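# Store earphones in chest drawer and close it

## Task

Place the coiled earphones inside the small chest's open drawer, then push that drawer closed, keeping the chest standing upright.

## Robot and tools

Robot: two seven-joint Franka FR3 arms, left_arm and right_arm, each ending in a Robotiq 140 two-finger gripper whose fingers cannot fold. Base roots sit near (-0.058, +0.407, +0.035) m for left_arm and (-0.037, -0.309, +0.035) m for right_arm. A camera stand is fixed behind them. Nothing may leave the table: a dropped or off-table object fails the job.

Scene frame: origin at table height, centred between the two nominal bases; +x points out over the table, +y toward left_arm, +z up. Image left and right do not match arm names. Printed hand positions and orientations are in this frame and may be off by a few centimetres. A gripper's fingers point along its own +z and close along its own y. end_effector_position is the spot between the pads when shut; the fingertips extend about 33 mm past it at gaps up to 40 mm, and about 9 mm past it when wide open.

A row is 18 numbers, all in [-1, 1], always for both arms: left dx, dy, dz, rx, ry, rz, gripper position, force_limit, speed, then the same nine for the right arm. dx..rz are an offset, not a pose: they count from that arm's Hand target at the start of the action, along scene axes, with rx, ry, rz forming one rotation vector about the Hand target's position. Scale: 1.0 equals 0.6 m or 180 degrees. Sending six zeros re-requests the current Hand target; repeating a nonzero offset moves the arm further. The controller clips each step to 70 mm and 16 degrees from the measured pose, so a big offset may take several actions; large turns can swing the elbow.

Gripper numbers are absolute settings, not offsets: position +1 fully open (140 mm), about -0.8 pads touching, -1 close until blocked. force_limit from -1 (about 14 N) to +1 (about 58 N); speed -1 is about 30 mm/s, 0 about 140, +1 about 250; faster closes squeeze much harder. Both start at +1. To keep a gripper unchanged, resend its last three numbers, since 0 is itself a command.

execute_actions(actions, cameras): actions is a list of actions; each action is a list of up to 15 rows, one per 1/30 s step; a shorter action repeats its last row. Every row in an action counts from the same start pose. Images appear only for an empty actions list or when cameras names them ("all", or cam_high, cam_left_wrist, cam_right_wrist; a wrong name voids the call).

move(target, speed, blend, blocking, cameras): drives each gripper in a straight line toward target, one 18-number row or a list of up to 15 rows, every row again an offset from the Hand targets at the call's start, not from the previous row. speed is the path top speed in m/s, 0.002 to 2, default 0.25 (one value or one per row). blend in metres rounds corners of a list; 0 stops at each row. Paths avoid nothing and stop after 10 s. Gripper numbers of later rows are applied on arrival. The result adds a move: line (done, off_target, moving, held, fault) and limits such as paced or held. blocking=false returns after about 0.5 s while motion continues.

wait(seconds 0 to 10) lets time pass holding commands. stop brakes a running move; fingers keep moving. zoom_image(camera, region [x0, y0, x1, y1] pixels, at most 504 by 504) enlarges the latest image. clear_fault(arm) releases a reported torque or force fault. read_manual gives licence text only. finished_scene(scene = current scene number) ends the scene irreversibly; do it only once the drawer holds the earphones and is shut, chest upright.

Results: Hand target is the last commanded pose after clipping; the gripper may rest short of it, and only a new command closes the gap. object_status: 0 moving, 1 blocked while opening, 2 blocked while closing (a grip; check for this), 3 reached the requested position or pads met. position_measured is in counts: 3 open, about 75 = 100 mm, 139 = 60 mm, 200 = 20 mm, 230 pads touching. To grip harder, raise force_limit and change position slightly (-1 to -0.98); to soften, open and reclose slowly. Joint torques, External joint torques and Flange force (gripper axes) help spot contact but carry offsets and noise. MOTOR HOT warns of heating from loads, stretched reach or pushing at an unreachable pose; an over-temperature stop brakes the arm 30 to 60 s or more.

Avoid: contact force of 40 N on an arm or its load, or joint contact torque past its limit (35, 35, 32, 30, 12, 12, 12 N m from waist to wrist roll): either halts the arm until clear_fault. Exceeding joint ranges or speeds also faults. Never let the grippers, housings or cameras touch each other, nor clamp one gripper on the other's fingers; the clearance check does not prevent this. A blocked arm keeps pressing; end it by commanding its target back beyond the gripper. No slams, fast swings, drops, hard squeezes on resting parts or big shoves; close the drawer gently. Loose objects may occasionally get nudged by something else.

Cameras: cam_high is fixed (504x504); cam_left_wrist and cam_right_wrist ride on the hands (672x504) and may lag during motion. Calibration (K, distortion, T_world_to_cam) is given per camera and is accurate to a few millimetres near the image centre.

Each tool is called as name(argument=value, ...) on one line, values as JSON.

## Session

execute_actions(actions=[])

Scene clock: 0.00 s.
left_arm: end_effector_position=(+0.3906, +0.3534, +0.3040) position_measured=3 object_status=3 end_effector_quat_wxyz=(-0.104, +0.774, -0.462, -0.421) | right_arm: end_effector_position=(+0.5086, -0.3611, +0.2859) position_measured=3 object_status=3 end_effector_quat_wxyz=(+0.657, +0.632, +0.406, +0.058)
Joint positions: left_arm=[-0.32 0.467 -0.031 -1.437 0.367 1.075 -0.844] | right_arm=[0.274 0.011 0.155 -2.572 -1.668 1.783 -1.044]
Joint velocities: within noise
Joint torques (N m): no reading
External joint torques (N m): no reading
Flange force (N): no reading
Hand target: left_arm +0.3906, +0.3534, +0.3040; -0.104, +0.774, -0.462, -0.421 | right_arm +0.5086, -0.3611, +0.2859; +0.657, +0.632, +0.406, +0.058
Tool commands: left_gripper/position=+1.0 left_gripper/force_limit=+1.0 left_gripper/speed=+1.0 right_gripper/position=+1.0 right_gripper/force_limit=+1.0 right_gripper/speed=+1.0
camera_calibration:
cam_left_wrist: T_world_to_cam=[[-0.802398, -0.554172, 0.221475, 0.450136], [-0.0399313, 0.420134, 0.906583, -0.404157], [-0.595452, 0.718597, -0.359244, 0.229469], [0, 0, 0, 1]] pos_world=[0.481688, 0.254357, 0.349144]
cam_right_wrist: T_world_to_cam=[[0.437809, 0.169359, 0.882973, -0.403825], [-0.834551, -0.288768, 0.469187, 0.188577], [0.334436, -0.942301, 0.0149133, -0.371105], [0, 0, 0, 1]] pos_world=[0.458286, -0.226846, 0.273623]

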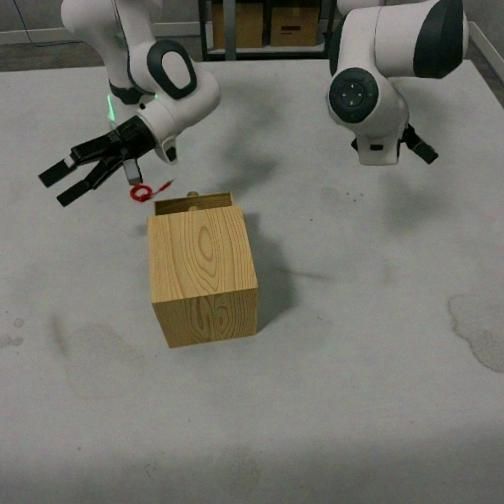

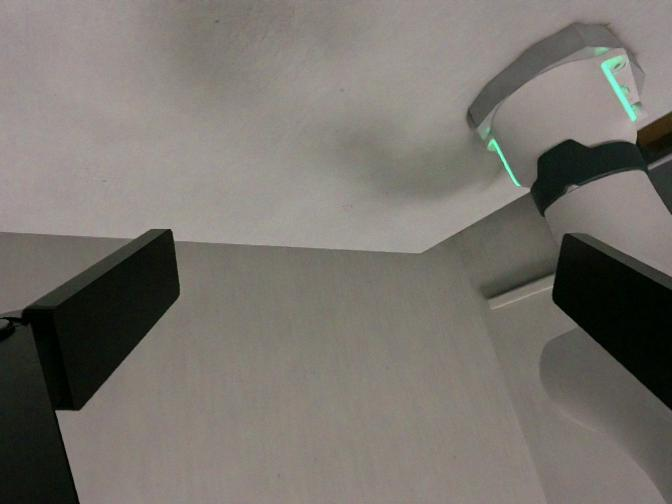

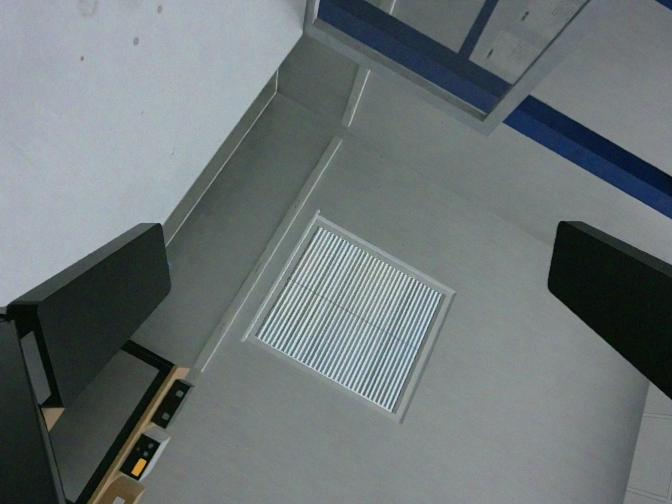

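move(target=[0,0,0,0,0,0,1,1,1,-0.2477,0.102,0.12,0.479,0.042,-0.296,0.3,0,-0.5], speed=0.3, cameras=["all"])

zoom_image(camera="cam_high", region=[110, 150, 290, 330])

Scene clock: 32.77 s.
left_arm: end_effector_position=(+0.3906, +0.3534, +0.3040) position_measured=3 object_status=3 end_effector_quat_wxyz=(-0.104, +0.774, -0.462, -0.421) | right_arm: end_effector_position=(+0.3617, -0.3007, +0.3581) position_measured=91 object_status=3 end_effector_quat_wxyz=(+0.001, +1.000, -0.003, +0.002)
Joint positions: left_arm=[-0.32 0.467 -0.031 -1.437 0.367 1.075 -0.844] | right_arm=[0.338 -0.537 -0.285 -2.311 -0.15 1.794 -1.405]
Joint velocities: left_arm=[within noise] | right_arm=[0.003 -0.001 -0.003 0 0.004 -0.004 0.001]
Joint torques (N m): left_arm=[0.22 -42.36 1.27 23.09 1.75 -0.17 0.09] | right_arm=[0.64 -13.52 2.98 25.72 1.15 2.38 -0.27]
External joint torques (N m): left_arm=[0.35 2.84 0.83 0.65 -0.09 -0.03 0.09] | right_arm=[0.65 -0.33 -0.82 0.94 0.31 -0.31 -0.27]
Flange force (N): left_arm=[5.9 -8.3 -9.9] | right_arm=[2.2 1.0 -3.1]
Hand target: left_arm +0.3906, +0.3534, +0.3040; -0.104, +0.774, -0.462, -0.421 | right_arm +0.3600, -0.2999, +0.3579; -0.001, +1.000, -0.001, +0.000
Off the commanded pose: left_arm 0.000 m, 0 deg | right_arm 0.002 m, 0 deg.
move: done
camera_calibration:
cam_left_wrist: T_world_to_cam=[[-0.802398, -0.554172, 0.221475, 0.450136], [-0.0399313, 0.420134, 0.906583, -0.404157], [-0.595452, 0.718597, -0.359244, 0.229469], [0, 0, 0, 1]] pos_world=[0.481688, 0.254357, 0.349144]
cam_right_wrist: T_world_to_cam=[[-0.0226212, -0.999604, -0.0167606, -0.27626], [-0.941277, 0.0156462, 0.337273, 0.226982], [-0.336877, 0.0234059, -0.941258, 0.609428], [0, 0, 0, 1]] pos_world=[0.412706, -0.293966, 0.492444]

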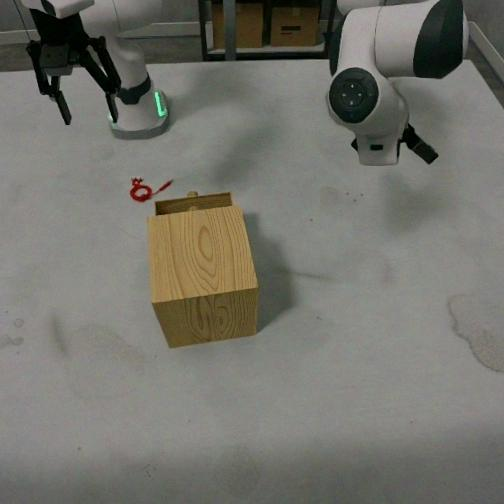

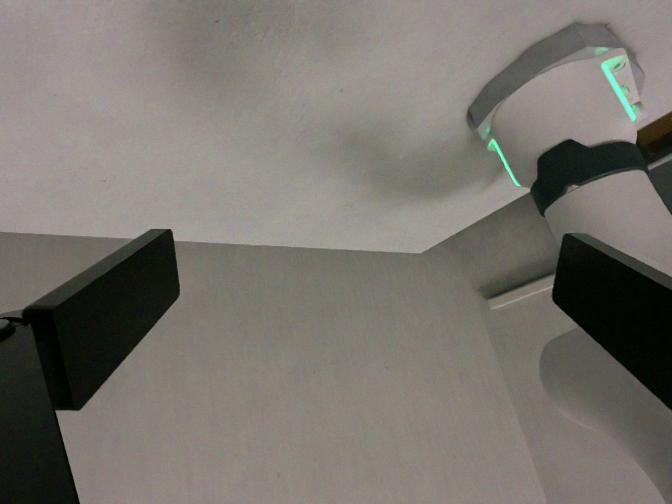

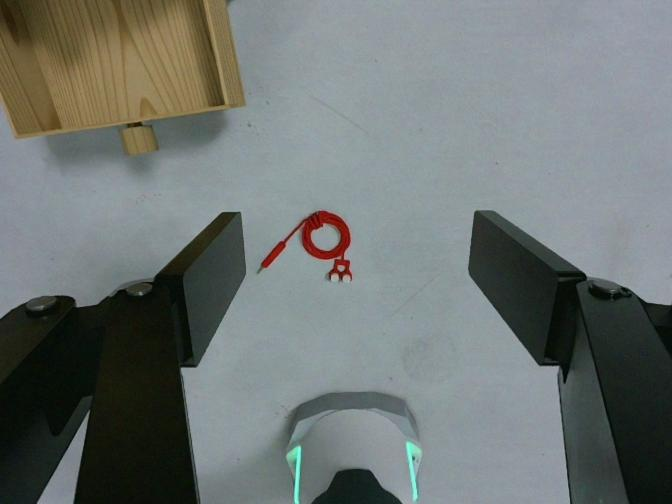

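Scaled by 2.800 from the camera's 504x504 image, which has a finer 720x720 frame.

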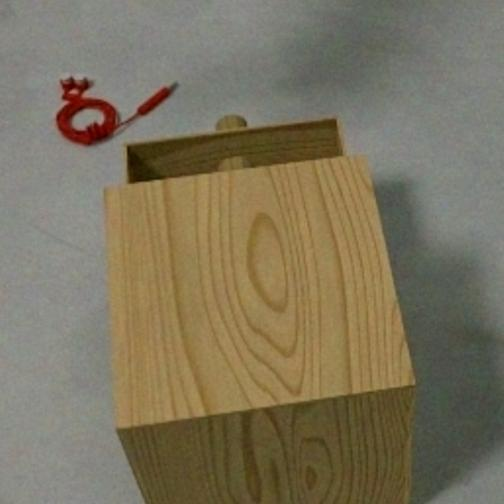

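zoom_image(camera="cam_right_wrist", region=[240, 180, 380, 300])

zoom_image(camera="cam_right_wrist", region=[0, 0, 260, 180])

Scaled by 3.600 from the camera's 672x504 image, which has a finer 960x720 frame.

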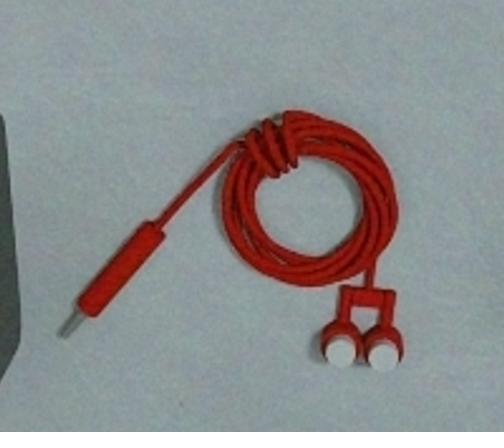

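Scaled by 1.938 from the camera's 672x504 image, which has a finer 960x720 frame.

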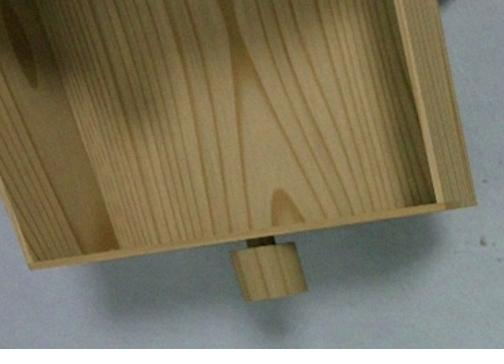

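move(target=[0,0,0,0,0,0,1,1,1,-0.169,0.0142,-0.43,0,0.0444,0,-0.49,-1,-0.5], cameras=["cam_right_wrist"])

Scene clock: 86.43 s.
left_arm: end_effector_position=(+0.3906, +0.3534, +0.3040) position_measured=3 object_status=3 end_effector_quat_wxyz=(-0.104, +0.774, -0.462, -0.421) | right_arm: end_effector_position=(+0.2575, -0.2919, +0.1002) position_measured=191 object_status=3 end_effector_quat_wxyz=(+0.000, +0.998, +0.001, -0.070)
Joint positions: left_arm=[-0.32 0.467 -0.031 -1.437 0.367 1.075 -0.844] | right_arm=[0.326 -0.39 -0.352 -2.889 -0.181 2.371 -1.391]
Joint velocities: left_arm=[within noise] | right_arm=[0 0 0 -0.001 0 0.004 0.002]
Joint torques (N m): left_arm=[0.24 -42.38 1.28 23.13 1.74 -0.17 0.07] | right_arm=[0.59 -12.19 2.02 20.8 0.79 2.43 -0.2]
External joint torques (N m): left_arm=[0.4 2.92 0.86 0.64 -0.1 -0.03 0.07] | right_arm=[0.57 0.96 -0.26 1.44 0.28 0.15 -0.2]
Flange force (N): left_arm=[6.0 -8.4 -10.0] | right_arm=[9.3 -1.2 2.0]
Hand target: left_arm +0.3906, +0.3534, +0.3040; -0.104, +0.774, -0.462, -0.421 | right_arm +0.2586, -0.2914, +0.0999; -0.001, +0.998, -0.001, -0.069
Off the commanded pose: left_arm 0.000 m, 0 deg | right_arm 0.001 m, 0 deg.
move: done
camera_calibration:
cam_right_wrist: T_world_to_cam=[[-0.0165444, -0.999734, -0.0160776, -0.275753], [-0.882752, 0.00705345, 0.469786, 0.184815], [-0.469548, 0.0219649, -0.882634, 0.359228], [0, 0, 0, 1]] pos_world=[0.327259, -0.284874, 0.225809]
Images, in order (width x height): cam_right_wrist 672x504.

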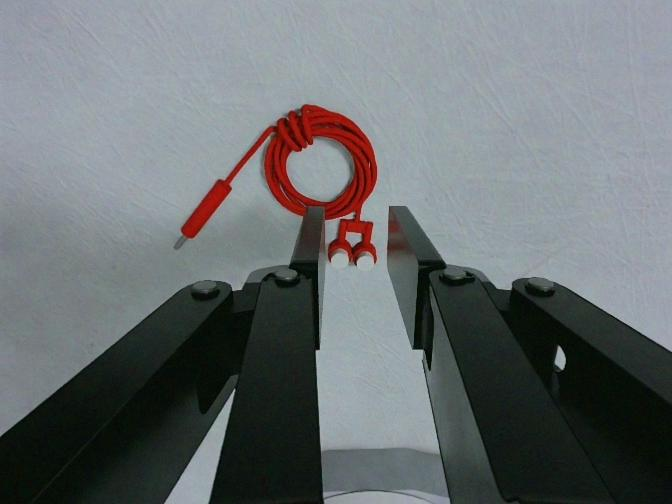

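move(target=[0,0,0,0,0,0,1,1,1,0.0125,-0.0035,-0.0917,0,0,0,-0.49,-1,-0.5], speed=0.1, cameras=["cam_right_wrist"])

Scene clock: 99.30 s.
left_arm: end_effector_position=(+0.3906, +0.3534, +0.3040) position_measured=3 object_status=3 end_effector_quat_wxyz=(-0.104, +0.774, -0.462, -0.421) | right_arm: end_effector_position=(+0.2651, -0.2937, +0.0452) position_measured=191 object_status=3 end_effector_quat_wxyz=(+0.000, +0.998, -0.004, -0.070)
Joint positions: left_arm=[-0.32 0.467 -0.031 -1.437 0.367 1.075 -0.844] | right_arm=[0.382 -0.167 -0.407 -2.889 -0.12 2.591 -1.436]
Joint velocities: left_arm=[within noise] | right_arm=[0.001 0 0 -0.001 0.001 0.003 -0.007]
Joint torques (N m): left_arm=[0.2 -42.4 1.25 23.13 1.74 -0.17 0.08] | right_arm=[0.79 -16.19 0.35 17.48 0.61 2.52 -0.34]
External joint torques (N m): left_arm=[0.23 2.82 0.73 0.71 -0.11 -0.02 0.08] | right_arm=[0.73 0.92 -0.9 1.43 0.28 0.27 -0.34]
Flange force (N): left_arm=[6.0 -8.2 -10.2] | right_arm=[10.0 -0.1 5.6]
Hand target: left_arm +0.3906, +0.3534, +0.3040; -0.104, +0.774, -0.462, -0.421 | right_arm +0.2661, -0.2935, +0.0449; -0.001, +0.998, -0.001, -0.069
Off the commanded pose: left_arm 0.000 m, 0 deg | right_arm 0.001 m, 0 deg.
move: done
camera_calibration:
cam_right_wrist: T_world_to_cam=[[-0.0264978, -0.999533, -0.0152513, -0.275653], [-0.88268, 0.0162332, 0.469694, 0.22004], [-0.469227, 0.0259079, -0.882698, 0.315471], [0, 0, 0, 1]] pos_world=[0.334948, -0.287269, 0.17091]
Images, in order (width x height): cam_right_wrist 672x504.

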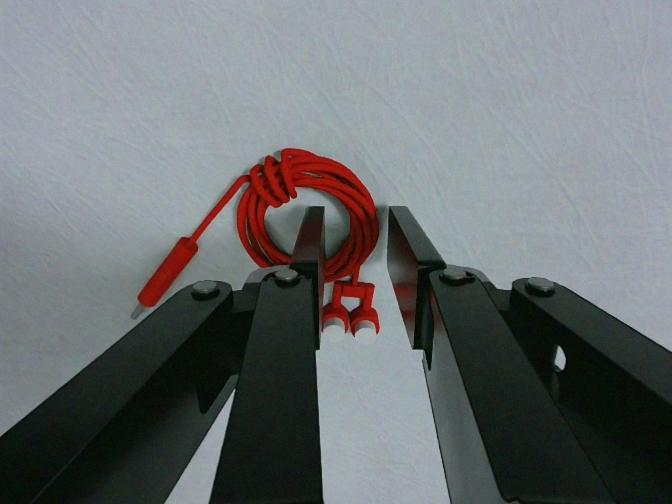

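move(target=[0,0,0,0,0,0,1,1,1,0,-0.0025,-0.0133,0,0,0,-0.49,-1,-0.5], speed=0.03)

move(target=[0,0,0,0,0,0,1,1,1,0,0,-0.0067,0,0,0,-0.49,-1,-0.5], speed=0.01, cameras=["cam_right_wrist"])

Scene clock: 106.93 s.
left_arm: end_effector_position=(+0.3906, +0.3534, +0.3040) position_measured=3 object_status=3 end_effector_quat_wxyz=(-0.104, +0.774, -0.462, -0.421) | right_arm: end_effector_position=(+0.2654, -0.2951, +0.0374) position_measured=191 object_status=3 end_effector_quat_wxyz=(+0.000, +0.998, -0.004, -0.070)
Joint positions: left_arm=[-0.32 0.467 -0.031 -1.437 0.367 1.075 -0.844] | right_arm=[0.391 -0.135 -0.417 -2.889 -0.105 2.622 -1.452]
Joint velocities: left_arm=[within noise] | right_arm=[0.002 0 0.001 0 0 0.004 -0.006]
Joint torques (N m): left_arm=[0.26 -42.42 1.25 23.11 1.74 -0.18 0.07] | right_arm=[0.8 -16.75 0.5 16.58 0.66 2.39 -0.47]
External joint torques (N m): left_arm=[0.21 2.92 0.68 0.63 -0.11 -0.03 0.07] | right_arm=[0.82 0.92 -0.49 0.93 0.35 0.12 -0.46]
Flange force (N): left_arm=[6.2 -8.2 -10.1] | right_arm=[8.8 -0.6 6.0]
Hand target: left_arm +0.3906, +0.3534, +0.3040; -0.104, +0.774, -0.462, -0.421 | right_arm +0.2661, -0.2950, +0.0369; -0.001, +0.998, -0.001, -0.069
Off the commanded pose: left_arm 0.000 m, 0 deg | right_arm 0.001 m, 0 deg.
move: done

Scene clock: 107.67 s.
left_arm: end_effector_position=(+0.3906, +0.3534, +0.3040) position_measured=3 object_status=3 end_effector_quat_wxyz=(-0.104, +0.774, -0.462, -0.421) | right_arm: end_effector_position=(+0.2651, -0.2952, +0.0350) position_measured=191 object_status=3 end_effector_quat_wxyz=(-0.001, +0.997, -0.005, -0.071)
Joint positions: left_arm=[-0.32 0.467 -0.031 -1.437 0.367 1.075 -0.844] | right_arm=[0.396 -0.125 -0.421 -2.888 -0.095 2.63 -1.459]
Joint velocities: left_arm=[within noise] | right_arm=[0.002 -0.001 -0.004 -0.001 0.002 0 -0.008]
Joint torques (N m): left_arm=[0.24 -42.4 1.26 23.09 1.74 -0.18 0.1] | right_arm=[1.69 -13.26 1.76 16.13 0.73 4.34 -0.54]
External joint torques (N m): left_arm=[0.08 3.1 0.6 0.52 -0.13 -0.03 0.1] | right_arm=[1.68 4.57 0.81 0.63 0.43 2.07 -0.53]
Flange force (N): left_arm=[6.5 -8.2 -10.0] | right_arm=[20.9 -4.8 28.4]
Hand target: left_arm +0.3906, +0.3534, +0.3040; -0.104, +0.774, -0.462, -0.421 | right_arm +0.2661, -0.2950, +0.0329; -0.001, +0.998, -0.001, -0.069
Off the commanded pose: left_arm 0.000 m, 0 deg | right_arm 0.002 m, 0 deg.
move: done
camera_calibration:
cam_right_wrist: T_world_to_cam=[[-0.0277175, -0.999474, -0.0168429, -0.276925], [-0.882007, 0.0165236, 0.470947, 0.224742], [-0.470421, 0.027909, -0.882001, 0.307386], [0, 0, 0, 1]] pos_world=[0.335149, -0.289071, 0.160609]
Images, in order (width x height): cam_right_wrist 672x504.

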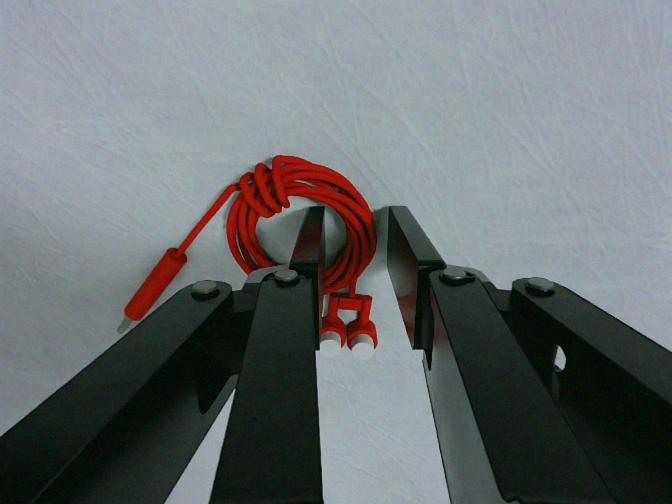

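move(target=[[0,0,0,0,0,0,1,1,1,0,0,0.0048,0,0,0,-0.49,-1,-0.5],[0,0,0,0,0,0,1,1,1,0,0,0.0048,0,0,0,-1,-0.6,-1]], speed=0.01)

wait(seconds=0.5, cameras=["cam_right_wrist"])

Scene clock: 114.47 s.
left_arm: end_effector_position=(+0.3906, +0.3534, +0.3040) position_measured=3 object_status=3 end_effector_quat_wxyz=(-0.104, +0.774, -0.462, -0.421) | right_arm: end_effector_position=(+0.2654, -0.2953, +0.0354) position_measured=223 object_status=0 end_effector_quat_wxyz=(+0.000, +0.998, -0.003, -0.070)
Joint positions: left_arm=[-0.32 0.467 -0.031 -1.437 0.367 1.075 -0.844] | right_arm=[0.396 -0.127 -0.422 -2.888 -0.098 2.629 -1.46]
Joint torques (N m): left_arm=[0.23 -42.4 1.26 23.11 1.74 -0.17 0.08] | right_arm=[0.48 -17.42 1 15.97 0.13 2.26 -0.19]
External joint torques (N m): left_arm=[0.35 2.79 0.82 0.7 -0.1 -0.02 0.08] | right_arm=[0.48 0.37 0.05 0.47 -0.17 0 -0.19]
Flange force (N): left_arm=[5.9 -8.3 -10.0] | right_arm=[3.0 -0.4 1.6]
Hand target: left_arm +0.3906, +0.3534, +0.3040; -0.104, +0.774, -0.462, -0.421 | right_arm +0.2661, -0.2950, +0.0357; -0.001, +0.998, -0.001, -0.069
Off the commanded pose: left_arm 0.000 m, 0 deg | right_arm 0.001 m, 0 deg.
move: done

Scene clock: 114.97 s.
left_arm: end_effector_position=(+0.3906, +0.3534, +0.3040) position_measured=3 object_status=3 end_effector_quat_wxyz=(-0.104, +0.774, -0.462, -0.421) | right_arm: end_effector_position=(+0.2654, -0.2953, +0.0354) position_measured=223 object_status=2 end_effector_quat_wxyz=(+0.000, +0.998, -0.003, -0.070)
Joint positions: left_arm=[-0.32 0.467 -0.031 -1.437 0.367 1.075 -0.844] | right_arm=[0.396 -0.127 -0.422 -2.888 -0.098 2.629 -1.46]
Joint torques (N m): left_arm=[0.21 -42.37 1.26 23.09 1.74 -0.19 0.07] | right_arm=[0.51 -17.45 1.01 15.98 0.12 2.28 -0.2]
External joint torques (N m): left_arm=[0.27 2.93 0.78 0.63 -0.1 -0.03 0.07] | right_arm=[0.5 0.44 0.04 0.39 -0.18 0 -0.2]
Flange force (N): left_arm=[6.1 -8.3 -10.1] | right_arm=[3.1 -0.4 1.8]
Hand target: left_arm +0.3906, +0.3534, +0.3040; -0.104, +0.774, -0.462, -0.421 | right_arm +0.2661, -0.2950, +0.0357; -0.001, +0.998, -0.001, -0.069
Tool commands: left_gripper/position=+1.0 left_gripper/force_limit=+1.0 left_gripper/speed=+1.0 right_gripper/position=-1.0 right_gripper/force_limit=-0.6 right_gripper/speed=-1.0
Off the commanded pose: left_arm 0.000 m, 0 deg | right_arm 0.001 m, 0 deg.
wait: 0.50 s; at rest by 0.17 s
camera_calibration:
cam_right_wrist: T_world_to_cam=[[-0.0240759, -0.999572, -0.0166287, -0.277996], [-0.882451, 0.0134325, 0.470212, 0.224056], [-0.469788, 0.0259948, -0.882397, 0.307215], [0, 0, 0, 1]] pos_world=[0.335351, -0.288872, 0.161109]
Images, in order (width x height): cam_right_wrist 672x504.

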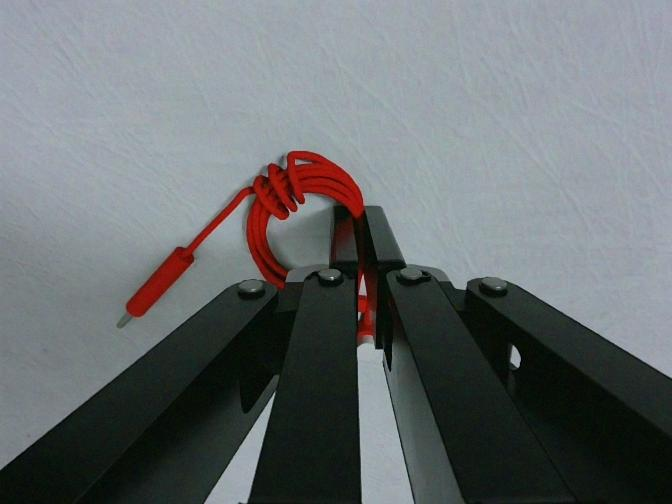

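move(target=[[0,0,0,0,0,0,1,1,1,0,0,0.1,0,0,0,-1,-0.6,-1],[0,0,0,0,0,0,1,1,1,0.02,0,0.5405,0.002,-0.0445,0.0322,-1,-0.6,-1],[0,0,0,0,0,0,1,1,1,0.3098,0.275,0.5405,0.002,-0.0445,0.0322,-1,-0.6,-1]], speed=[0.06,0.18,0.18], blend=[0.01,0.04,0], cameras=["cam_right_wrist","cam_high"])

zoom_image(camera="cam_high", region=[110, 60, 290, 240])

Scene clock: 129.80 s.
left_arm: end_effector_position=(+0.3906, +0.3534, +0.3040) position_measured=3 object_status=3 end_effector_quat_wxyz=(-0.104, +0.774, -0.462, -0.421) | right_arm: end_effector_position=(+0.4528, -0.1304, +0.3611) position_measured=223 object_status=2 end_effector_quat_wxyz=(+0.000, +0.999, +0.054, +0.003)
Joint positions: left_arm=[-0.32 0.467 -0.031 -1.437 0.367 1.075 -0.844] | right_arm=[0.442 -0.136 -0.119 -1.951 -0.018 1.822 -1.316]
Joint velocities: left_arm=[within noise] | right_arm=[-0.002 0 0.001 0.001 0 0 0.006]
Joint torques (N m): left_arm=[0.23 -42.36 1.3 23.11 1.74 -0.18 0.1] | right_arm=[0.21 -26.96 0.65 26.97 1.12 2.49 -0.07]
External joint torques (N m): left_arm=[0.12 2.97 0.68 0.63 -0.12 -0.03 0.09] | right_arm=[0.34 1.08 0.39 1.91 0.3 -0.19 -0.07]
Flange force (N): left_arm=[6.3 -8.2 -10.3] | right_arm=[9.5 -3.0 -5.0]
Hand target: left_arm +0.3906, +0.3534, +0.3040; -0.104, +0.774, -0.462, -0.421 | right_arm +0.4519, -0.1300, +0.3600; +0.000, +0.999, +0.050, +0.001
Off the commanded pose: left_arm 0.000 m, 0 deg | right_arm 0.001 m, 1 deg.
move: done
camera_calibration:
cam_right_wrist: T_world_to_cam=[[0.0923138, -0.995562, -0.0183054, -0.154815], [-0.937371, -0.0930898, 0.335664, 0.293607], [-0.335879, -0.0138275, -0.941804, 0.63392], [0, 0, 0, 1]] pos_world=[0.50243, -0.11803, 0.495641]
Images, in order (width x height): cam_high 504x504, cam_right_wrist 672x504.

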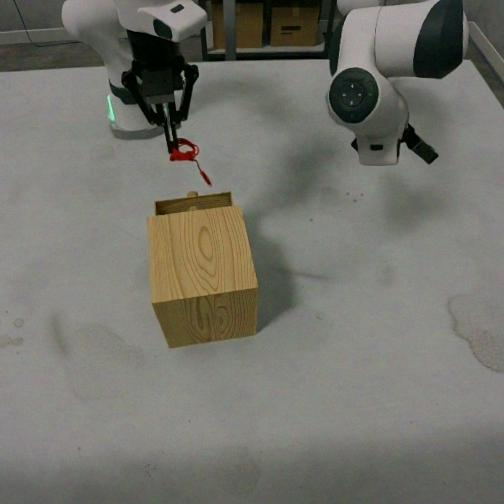

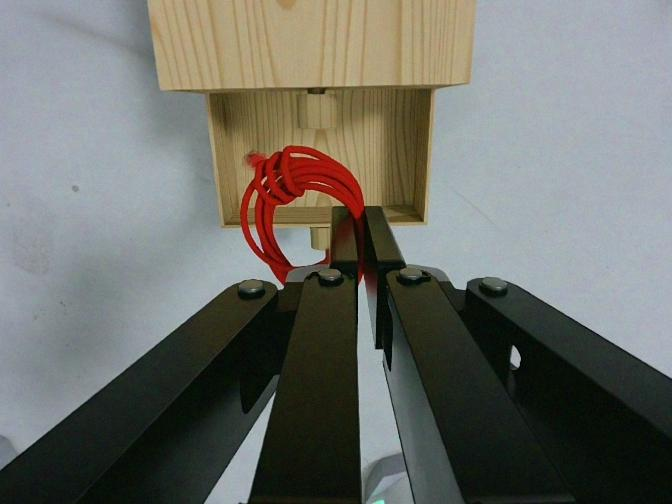

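Scaled by 2.800 from the camera's 504x504 image, which has a finer 720x720 frame.

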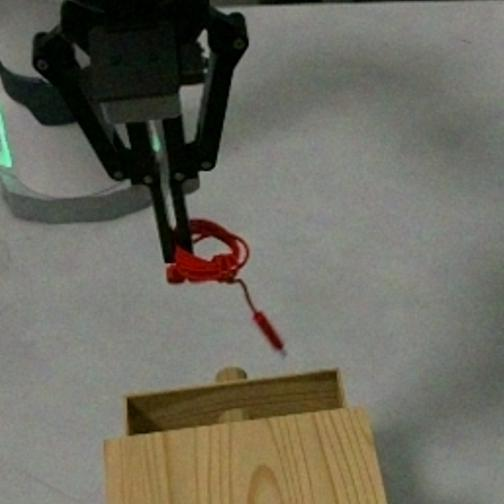

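move(target=[[0,0,0,0,0,0,1,1,1,-0.011,-0.003,0,0,0,0,-1,-0.6,-1],[0,0,0,0,0,0,1,1,1,-0.011,-0.003,-0.3,0,0,0,-1,-0.6,-1]], speed=0.1, blend=0.004, cameras=["cam_right_wrist","cam_high"])

zoom_image(camera="cam_high", region=[110, 100, 290, 280])

Scene clock: 152.40 s.
left_arm: end_effector_position=(+0.3906, +0.3534, +0.3040) position_measured=3 object_status=3 end_effector_quat_wxyz=(-0.104, +0.774, -0.462, -0.421) | right_arm: end_effector_position=(+0.4451, -0.1316, +0.1811) position_measured=223 object_status=2 end_effector_quat_wxyz=(+0.001, +0.999, +0.048, +0.001)
Joint positions: left_arm=[-0.32 0.467 -0.031 -1.437 0.367 1.075 -0.844] | right_arm=[0.442 -0.01 -0.124 -2.284 -0.004 2.275 -1.312]
Joint velocities: left_arm=[within noise] | right_arm=[-0.001 0 0 0 -0.002 0.004 -0.002]
Joint torques (N m): left_arm=[0.22 -42.38 1.26 23.13 1.74 -0.17 0.07] | right_arm=[0.13 -29.45 -0.51 24.02 0.96 2.8 -0.38]
External joint torques (N m): left_arm=[0.19 2.85 0.7 0.7 -0.11 -0.02 0.07] | right_arm=[0.14 0.89 -0.53 1.05 0.31 0.14 -0.38]
Flange force (N): left_arm=[6.1 -8.2 -10.2] | right_arm=[6.3 -0.5 0.7]
Hand target: left_arm +0.3906, +0.3534, +0.3040; -0.104, +0.774, -0.462, -0.421 | right_arm +0.4453, -0.1318, +0.1800; +0.000, +0.999, +0.050, +0.001
Off the commanded pose: left_arm 0.000 m, 0 deg | right_arm 0.001 m, 0 deg.
move: done; blend cut to 0.0034 m at target 1
camera_calibration:
cam_right_wrist: T_world_to_cam=[[0.0803303, -0.996619, -0.0172616, -0.153572], [-0.93686, -0.0814041, 0.340099, 0.347156], [-0.340354, -0.0111485, -0.940231, 0.463783], [0, 0, 0, 1]] pos_world=[0.495424, -0.119622, 0.315345]
Images, in order (width x height): cam_high 504x504, cam_right_wrist 672x504.

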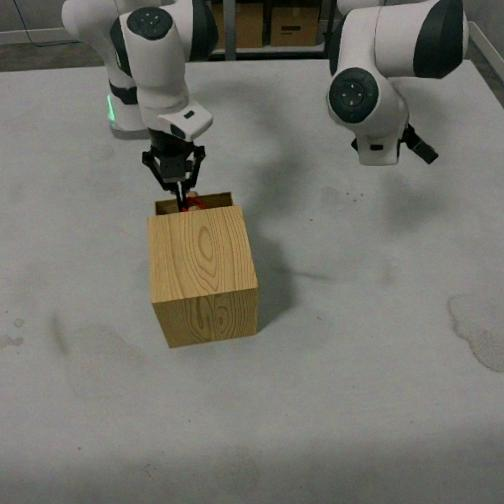

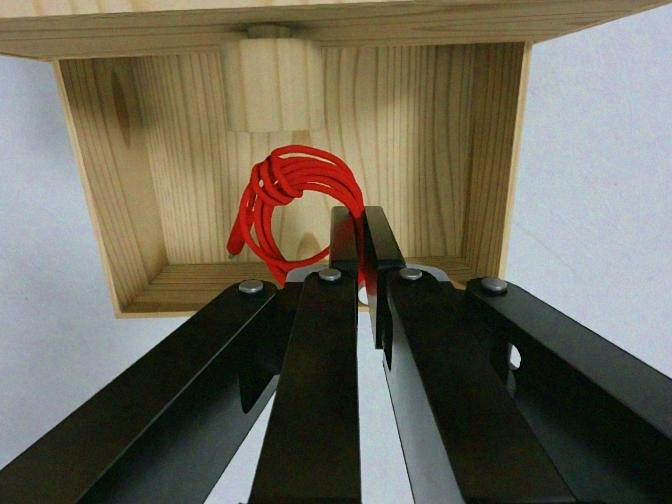

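Scaled by 2.800 from the camera's 504x504 image, which has a finer 720x720 frame.

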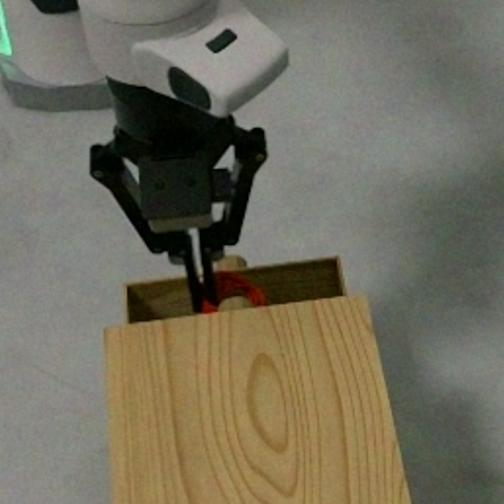

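move(target=[0,0,0,0,0,0,1,1,1,0,0,-0.075,0,0,0,-1,-0.6,-1], speed=0.04, cameras=["cam_right_wrist","cam_high"])

zoom_image(camera="cam_high", region=[110, 100, 290, 280])

Scene clock: 160.67 s.
left_arm: end_effector_position=(+0.3906, +0.3534, +0.3040) position_measured=3 object_status=3 end_effector_quat_wxyz=(-0.104, +0.774, -0.462, -0.421) | right_arm: end_effector_position=(+0.4457, -0.1312, +0.1369) position_measured=223 object_status=2 end_effector_quat_wxyz=(+0.000, +0.999, +0.048, +0.001)
Joint positions: left_arm=[-0.32 0.467 -0.031 -1.437 0.367 1.075 -0.844] | right_arm=[0.442 0.064 -0.124 -2.322 0.01 2.389 -1.321]
Joint velocities: left_arm=[within noise] | right_arm=[0 0 -0.001 0 -0.001 0.005 0]
Joint torques (N m): left_arm=[0.22 -42.36 1.27 23.16 1.74 -0.18 0.09] | right_arm=[-0.03 -30.31 -0.44 22.48 0.87 2.85 -0.39]
External joint torques (N m): left_arm=[0.11 2.62 0.67 0.87 -0.1 -0.02 0.09] | right_arm=[-0.02 1.51 -0.26 0.66 0.28 0.18 -0.39]
Flange force (N): left_arm=[5.9 -8.1 -10.7] | right_arm=[6.4 -0.6 3.0]
Hand target: left_arm +0.3906, +0.3534, +0.3040; -0.104, +0.774, -0.462, -0.421 | right_arm +0.4453, -0.1318, +0.1350; +0.000, +0.999, +0.050, +0.001
Off the commanded pose: left_arm 0.000 m, 0 deg | right_arm 0.002 m, 0 deg.
move: done
camera_calibration:
cam_right_wrist: T_world_to_cam=[[0.0797668, -0.996653, -0.0179027, -0.153725], [-0.93734, -0.0811063, 0.338844, 0.363251], [-0.339162, -0.0102477, -0.940672, 0.422125], [0, 0, 0, 1]] pos_world=[0.495921, -0.119423, 0.271243]
Images, in order (width x height): cam_high 504x504, cam_right_wrist 672x504.

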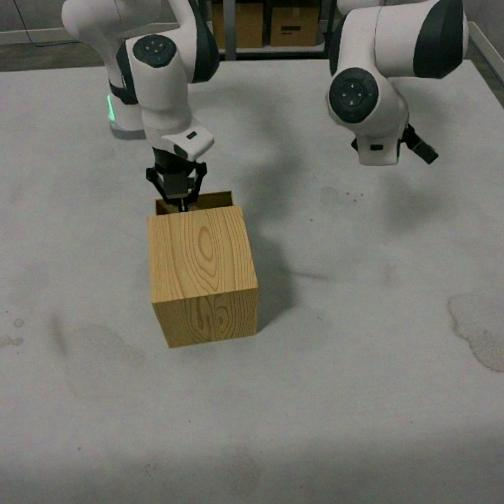

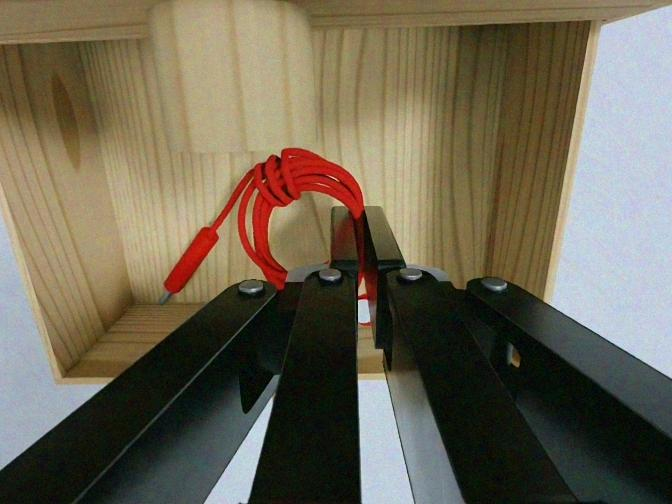

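Scaled by 2.800 from the camera's 504x504 image, which has a finer 720x720 frame.

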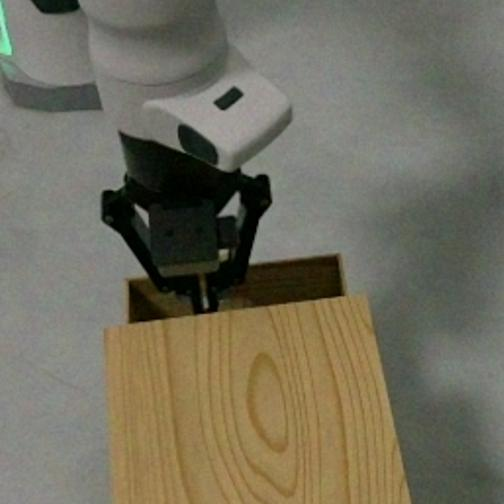

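move(target=[0,0,0,0,0,0,1,1,1,0,0,-0.013,0,0,0,-1,-0.6,-1], speed=0.02)

move(target=[0,0,0,0,0,0,1,1,1,0,0,-0.012,0,0,0,-1,-0.6,-1], speed=0.02, cameras=["cam_right_wrist"])

Scene clock: 168.13 s.
left_arm: end_effector_position=(+0.3906, +0.3534, +0.3040) position_measured=3 object_status=3 end_effector_quat_wxyz=(-0.104, +0.774, -0.462, -0.421) | right_arm: end_effector_position=(+0.4463, -0.1310, +0.1295) position_measured=223 object_status=2 end_effector_quat_wxyz=(+0.000, +0.999, +0.048, +0.002)
Joint positions: left_arm=[-0.32 0.467 -0.031 -1.437 0.367 1.075 -0.844] | right_arm=[0.442 0.078 -0.124 -2.327 0.013 2.409 -1.324]
Joint velocities: left_arm=[within noise] | right_arm=[0.001 -0.001 0 -0.002 0 0.003 0]
Joint torques (N m): left_arm=[0.21 -42.33 1.26 23.11 1.74 -0.18 0.09] | right_arm=[-0.08 -30.35 -0.42 21.83 0.84 2.76 -0.42]
External joint torques (N m): left_arm=[0.25 2.81 0.76 0.74 -0.1 -0.02 0.09] | right_arm=[-0.12 1.65 -0.23 0.25 0.27 0.09 -0.42]
Flange force (N): left_arm=[6.0 -8.3 -10.3] | right_arm=[5.5 -0.2 3.4]
Hand target: left_arm +0.3906, +0.3534, +0.3040; -0.104, +0.774, -0.462, -0.421 | right_arm +0.4453, -0.1318, +0.1272; +0.000, +0.999, +0.050, +0.001
Off the commanded pose: left_arm 0.000 m, 0 deg | right_arm 0.003 m, 0 deg.
move: done

Scene clock: 168.97 s.
left_arm: end_effector_position=(+0.3906, +0.3534, +0.3040) position_measured=3 object_status=3 end_effector_quat_wxyz=(-0.104, +0.774, -0.462, -0.421) | right_arm: end_effector_position=(+0.4465, -0.1310, +0.1225) position_measured=223 object_status=2 end_effector_quat_wxyz=(+0.000, +0.999, +0.048, +0.002)
Joint positions: left_arm=[-0.32 0.467 -0.031 -1.437 0.367 1.075 -0.844] | right_arm=[0.442 0.092 -0.124 -2.331 0.016 2.427 -1.326]
Joint velocities: left_arm=[within noise] | right_arm=[0.001 0.001 -0.001 -0.001 -0.001 0.004 0]
Joint torques (N m): left_arm=[0.26 -42.4 1.28 23.15 1.73 -0.17 0.07] | right_arm=[-0.04 -30.93 -0.35 21.96 0.84 2.72 -0.51]
External joint torques (N m): left_arm=[0.34 3 0.8 0.63 -0.11 -0.02 0.07] | right_arm=[-0.13 1.33 -0.18 0.55 0.28 0.04 -0.51]
Flange force (N): left_arm=[6.3 -8.5 -10.2] | right_arm=[5.8 -0.1 2.6]
Hand target: left_arm +0.3906, +0.3534, +0.3040; -0.104, +0.774, -0.462, -0.421 | right_arm +0.4453, -0.1318, +0.1200; +0.000, +0.999, +0.050, +0.001
Off the commanded pose: left_arm 0.000 m, 0 deg | right_arm 0.003 m, 0 deg.
move: done
camera_calibration:
cam_right_wrist: T_world_to_cam=[[0.0795878, -0.996654, -0.0186352, -0.153654], [-0.937977, -0.0812043, 0.337053, 0.36943], [-0.337439, -0.00934594, -0.941301, 0.408288], [0, 0, 0, 1]] pos_world=[0.496518, -0.119324, 0.256941]
Images, in order (width x height): cam_right_wrist 672x504.

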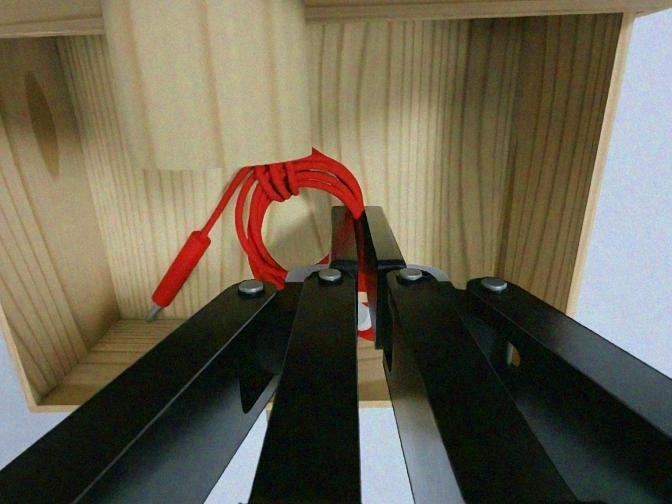

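move(target=[0,0,0,0,0,0,1,1,1,-0.003,0,-0.01,0,0,0,-1,-0.6,-1], speed=0.02, cameras=["cam_right_wrist","cam_high"])

zoom_image(camera="cam_high", region=[130, 130, 250, 250])

Scene clock: 182.20 s.
left_arm: end_effector_position=(+0.3906, +0.3534, +0.3040) position_measured=3 object_status=3 end_effector_quat_wxyz=(-0.104, +0.774, -0.462, -0.421) | right_arm: end_effector_position=(+0.4452, -0.1316, +0.1167) position_measured=223 object_status=2 end_effector_quat_wxyz=(+0.000, +0.999, +0.047, +0.003)
Joint positions: left_arm=[-0.32 0.467 -0.031 -1.437 0.367 1.075 -0.844] | right_arm=[0.442 0.099 -0.124 -2.34 0.017 2.444 -1.326]
Joint velocities: left_arm=[within noise] | right_arm=[0 0.001 -0.001 -0.001 0.001 0.003 0]
Joint torques (N m): left_arm=[0.21 -42.39 1.25 23.15 1.75 -0.17 0.12] | right_arm=[0.33 -30.49 0.02 21.4 0.84 2.69 -0.44]
External joint torques (N m): left_arm=[0.35 2.97 0.82 0.67 -0.1 -0.02 0.12] | right_arm=[0.4 1.92 0.36 0.18 0.28 0 -0.44]
Flange force (N): left_arm=[6.1 -8.6 -10.3] | right_arm=[5.7 -1.3 4.0]
Hand target: left_arm +0.3906, +0.3534, +0.3040; -0.104, +0.774, -0.462, -0.421 | right_arm +0.4435, -0.1318, +0.1140; +0.000, +0.999, +0.050, +0.001
Off the commanded pose: left_arm 0.000 m, 0 deg | right_arm 0.003 m, 0 deg.
move: done
camera_calibration:
cam_right_wrist: T_world_to_cam=[[0.0786505, -0.996724, -0.0188745, -0.153732], [-0.938307, -0.0804097, 0.336326, 0.370462], [-0.336742, -0.00874212, -0.941557, 0.402141], [0, 0, 0, 1]] pos_world=[0.495116, -0.119924, 0.251141]
Images, in order (width x height): cam_high 504x504, cam_right_wrist 672x504.

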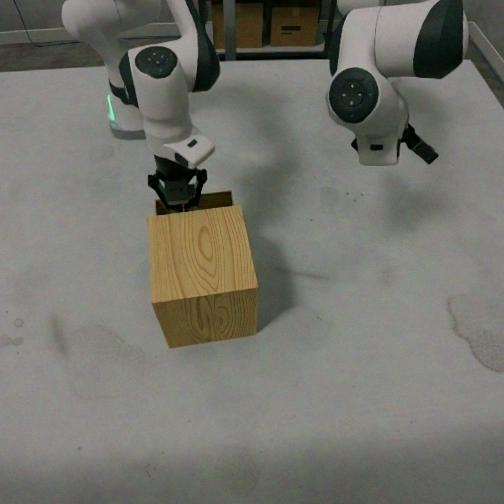

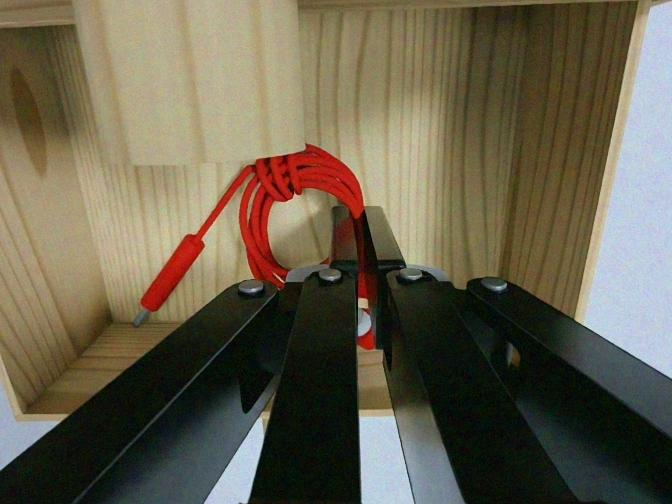

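Scaled by 4.200 from the camera's 504x504 image, which has a finer 720x720 frame.

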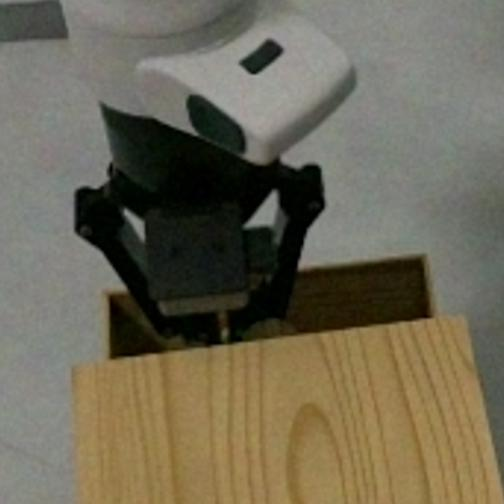

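move(target=[[0,0,0,0,0,0,1,1,1,0,0,0,0,0,0,-0.55,-0.6,-1],[0,0,0,0,0,0,1,1,1,0,0,0.05,0,0,0,-0.55,-0.6,-1],[0,0,0,0,0,0,1,1,1,0,0,0.3,0,0,0,-0.55,-0.6,-1]], speed=[0.03,0.05,0.15], blend=[0,0.005,0], cameras=["cam_right_wrist","cam_high"])

Scene clock: 192.03 s.
left_arm: end_effector_position=(+0.3906, +0.3534, +0.3040) position_measured=3 object_status=3 end_effector_quat_wxyz=(-0.104, +0.774, -0.462, -0.421) | right_arm: end_effector_position=(+0.4444, -0.1310, +0.2945) position_measured=199 object_status=3 end_effector_quat_wxyz=(-0.002, +0.999, +0.053, +0.002)
Joint positions: left_arm=[-0.32 0.467 -0.031 -1.437 0.367 1.075 -0.844] | right_arm=[0.442 -0.136 -0.12 -2.122 -0.015 1.992 -1.312]
Joint velocities: left_arm=[within noise] | right_arm=[0 -0.001 0.001 0 0 -0.004 -0.001]
Joint torques (N m): left_arm=[0.21 -42.38 1.28 23.11 1.74 -0.16 0.07] | right_arm=[0.27 -27.17 0.68 26.46 0.45 2.45 0.07]
External joint torques (N m): left_arm=[0.16 2.84 0.72 0.68 -0.11 -0.01 0.07] | right_arm=[0.15 0.63 0.16 1.62 -0.34 -0.23 0.07]
Flange force (N): left_arm=[6.1 -8.1 -10.1] | right_arm=[6.9 -2.1 -3.3]
Hand target: left_arm +0.3906, +0.3534, +0.3040; -0.104, +0.774, -0.462, -0.421 | right_arm +0.4435, -0.1318, +0.2940; +0.000, +0.999, +0.050, +0.001
Off the commanded pose: left_arm 0.000 m, 0 deg | right_arm 0.001 m, 0 deg.
move: done
camera_calibration:
cam_right_wrist: T_world_to_cam=[[0.0890852, -0.995779, -0.0221009, -0.153386], [-0.937058, -0.091312, 0.337024, 0.307722], [-0.337619, -0.00931402, -0.941237, 0.569609], [0, 0, 0, 1]] pos_world=[0.494329, -0.119335, 0.429038]
Images, in order (width x height): cam_high 504x504, cam_right_wrist 672x504.

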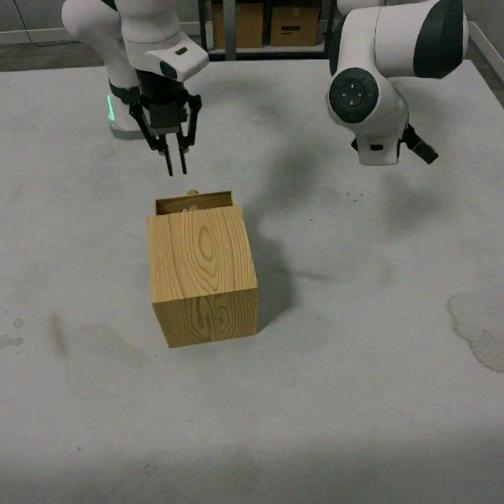

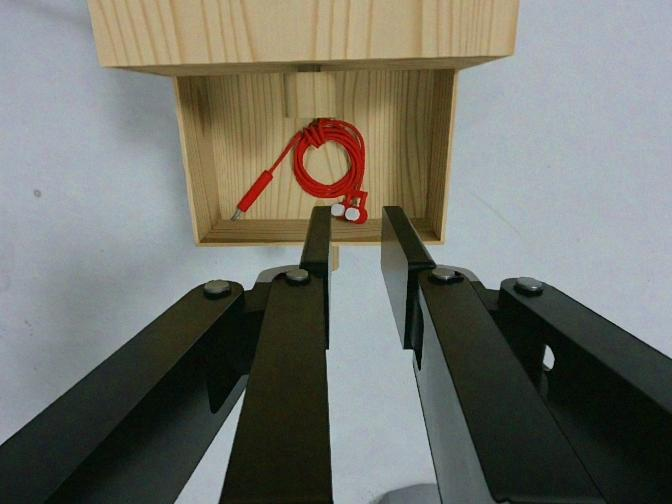

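move(target=[[0,0,0,0,0,0,1,1,1,-0.2065,0.0247,0,0.0136,-0.1103,0.0067,-0.08,-0.6,-0.5],[0,0,0,0,0,0,1,1,1,-0.2065,0.0247,-0.265,0.0136,-0.1103,0.0067,-0.08,-0.6,-0.5]], speed=0.15, cameras=["cam_right_wrist","cam_high"])

zoom_image(camera="cam_high", region=[130, 130, 250, 250])

Scene clock: 221.20 s.
left_arm: end_effector_position=(+0.3906, +0.3534, +0.3040) position_measured=3 object_status=3 end_effector_quat_wxyz=(-0.104, +0.774, -0.462, -0.421) | right_arm: end_effector_position=(+0.3189, -0.1175, +0.1350) position_measured=139 object_status=3 end_effector_quat_wxyz=(-0.011, +0.983, +0.065, +0.173)
Joint positions: left_arm=[-0.32 0.467 -0.031 -1.437 0.367 1.075 -0.844] | right_arm=[0.27 -0.433 0.275 -2.998 -0.137 2.894 -1.001]
Joint velocities: left_arm=[within noise] | right_arm=[-0.001 0 0.002 -0.001 0.001 0.004 0.004]
Joint torques (N m): left_arm=[0.26 -42.4 1.26 23.09 1.74 -0.16 0.08] | right_arm=[-0.55 -10.82 -2.58 21.16 1 3.6 0.09]
External joint torques (N m): left_arm=[0.07 2.83 0.59 0.66 -0.12 -0.01 0.08] | right_arm=[-0.57 0.75 0.06 1.54 0.22 0.36 0.08]
Flange force (N): left_arm=[6.1 -7.9 -10.0] | right_arm=[5.9 -3.3 7.4]
Hand target: left_arm +0.3906, +0.3534, +0.3040; -0.104, +0.774, -0.462, -0.421 | right_arm +0.3196, -0.1169, +0.1350; -0.013, +0.983, +0.060, +0.174
Off the commanded pose: left_arm 0.000 m, 0 deg | right_arm 0.001 m, 1 deg.
move: done
camera_calibration:
cam_right_wrist: T_world_to_cam=[[0.122057, -0.99228, -0.0219831, -0.14244], [-0.992521, -0.122077, -0.0004063, 0.304693], [-0.00228047, 0.0218683, -0.999758, 0.281824], [0, 0, 0, 1]] pos_world=[0.320443, -0.110307, 0.278748]
Images, in order (width x height): cam_high 504x504, cam_right_wrist 672x504.

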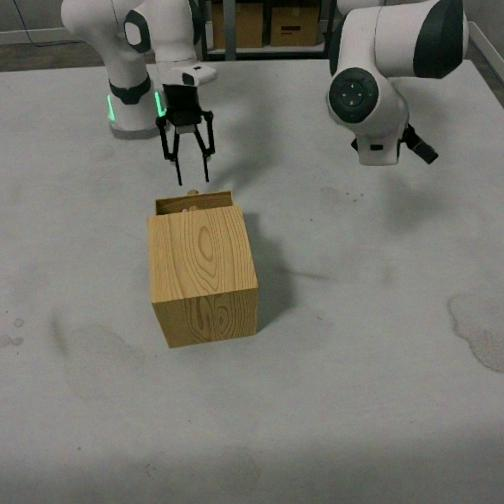

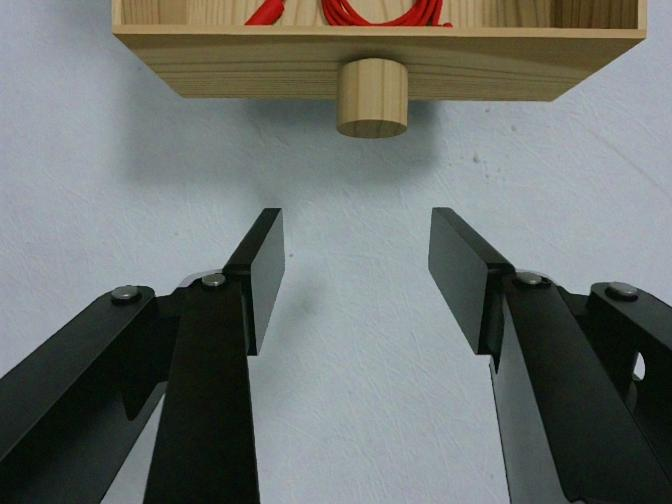

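Scaled by 4.200 from the camera's 504x504 image, which has a finer 720x720 frame.

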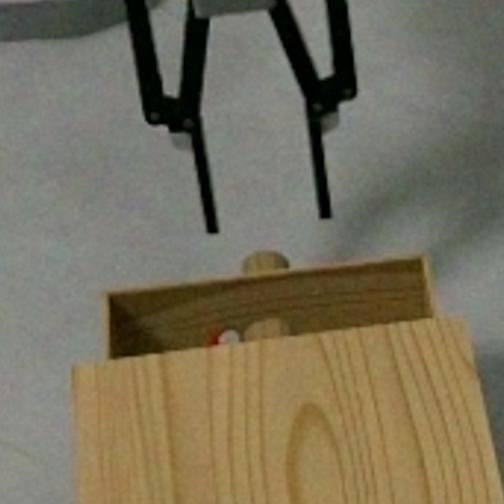

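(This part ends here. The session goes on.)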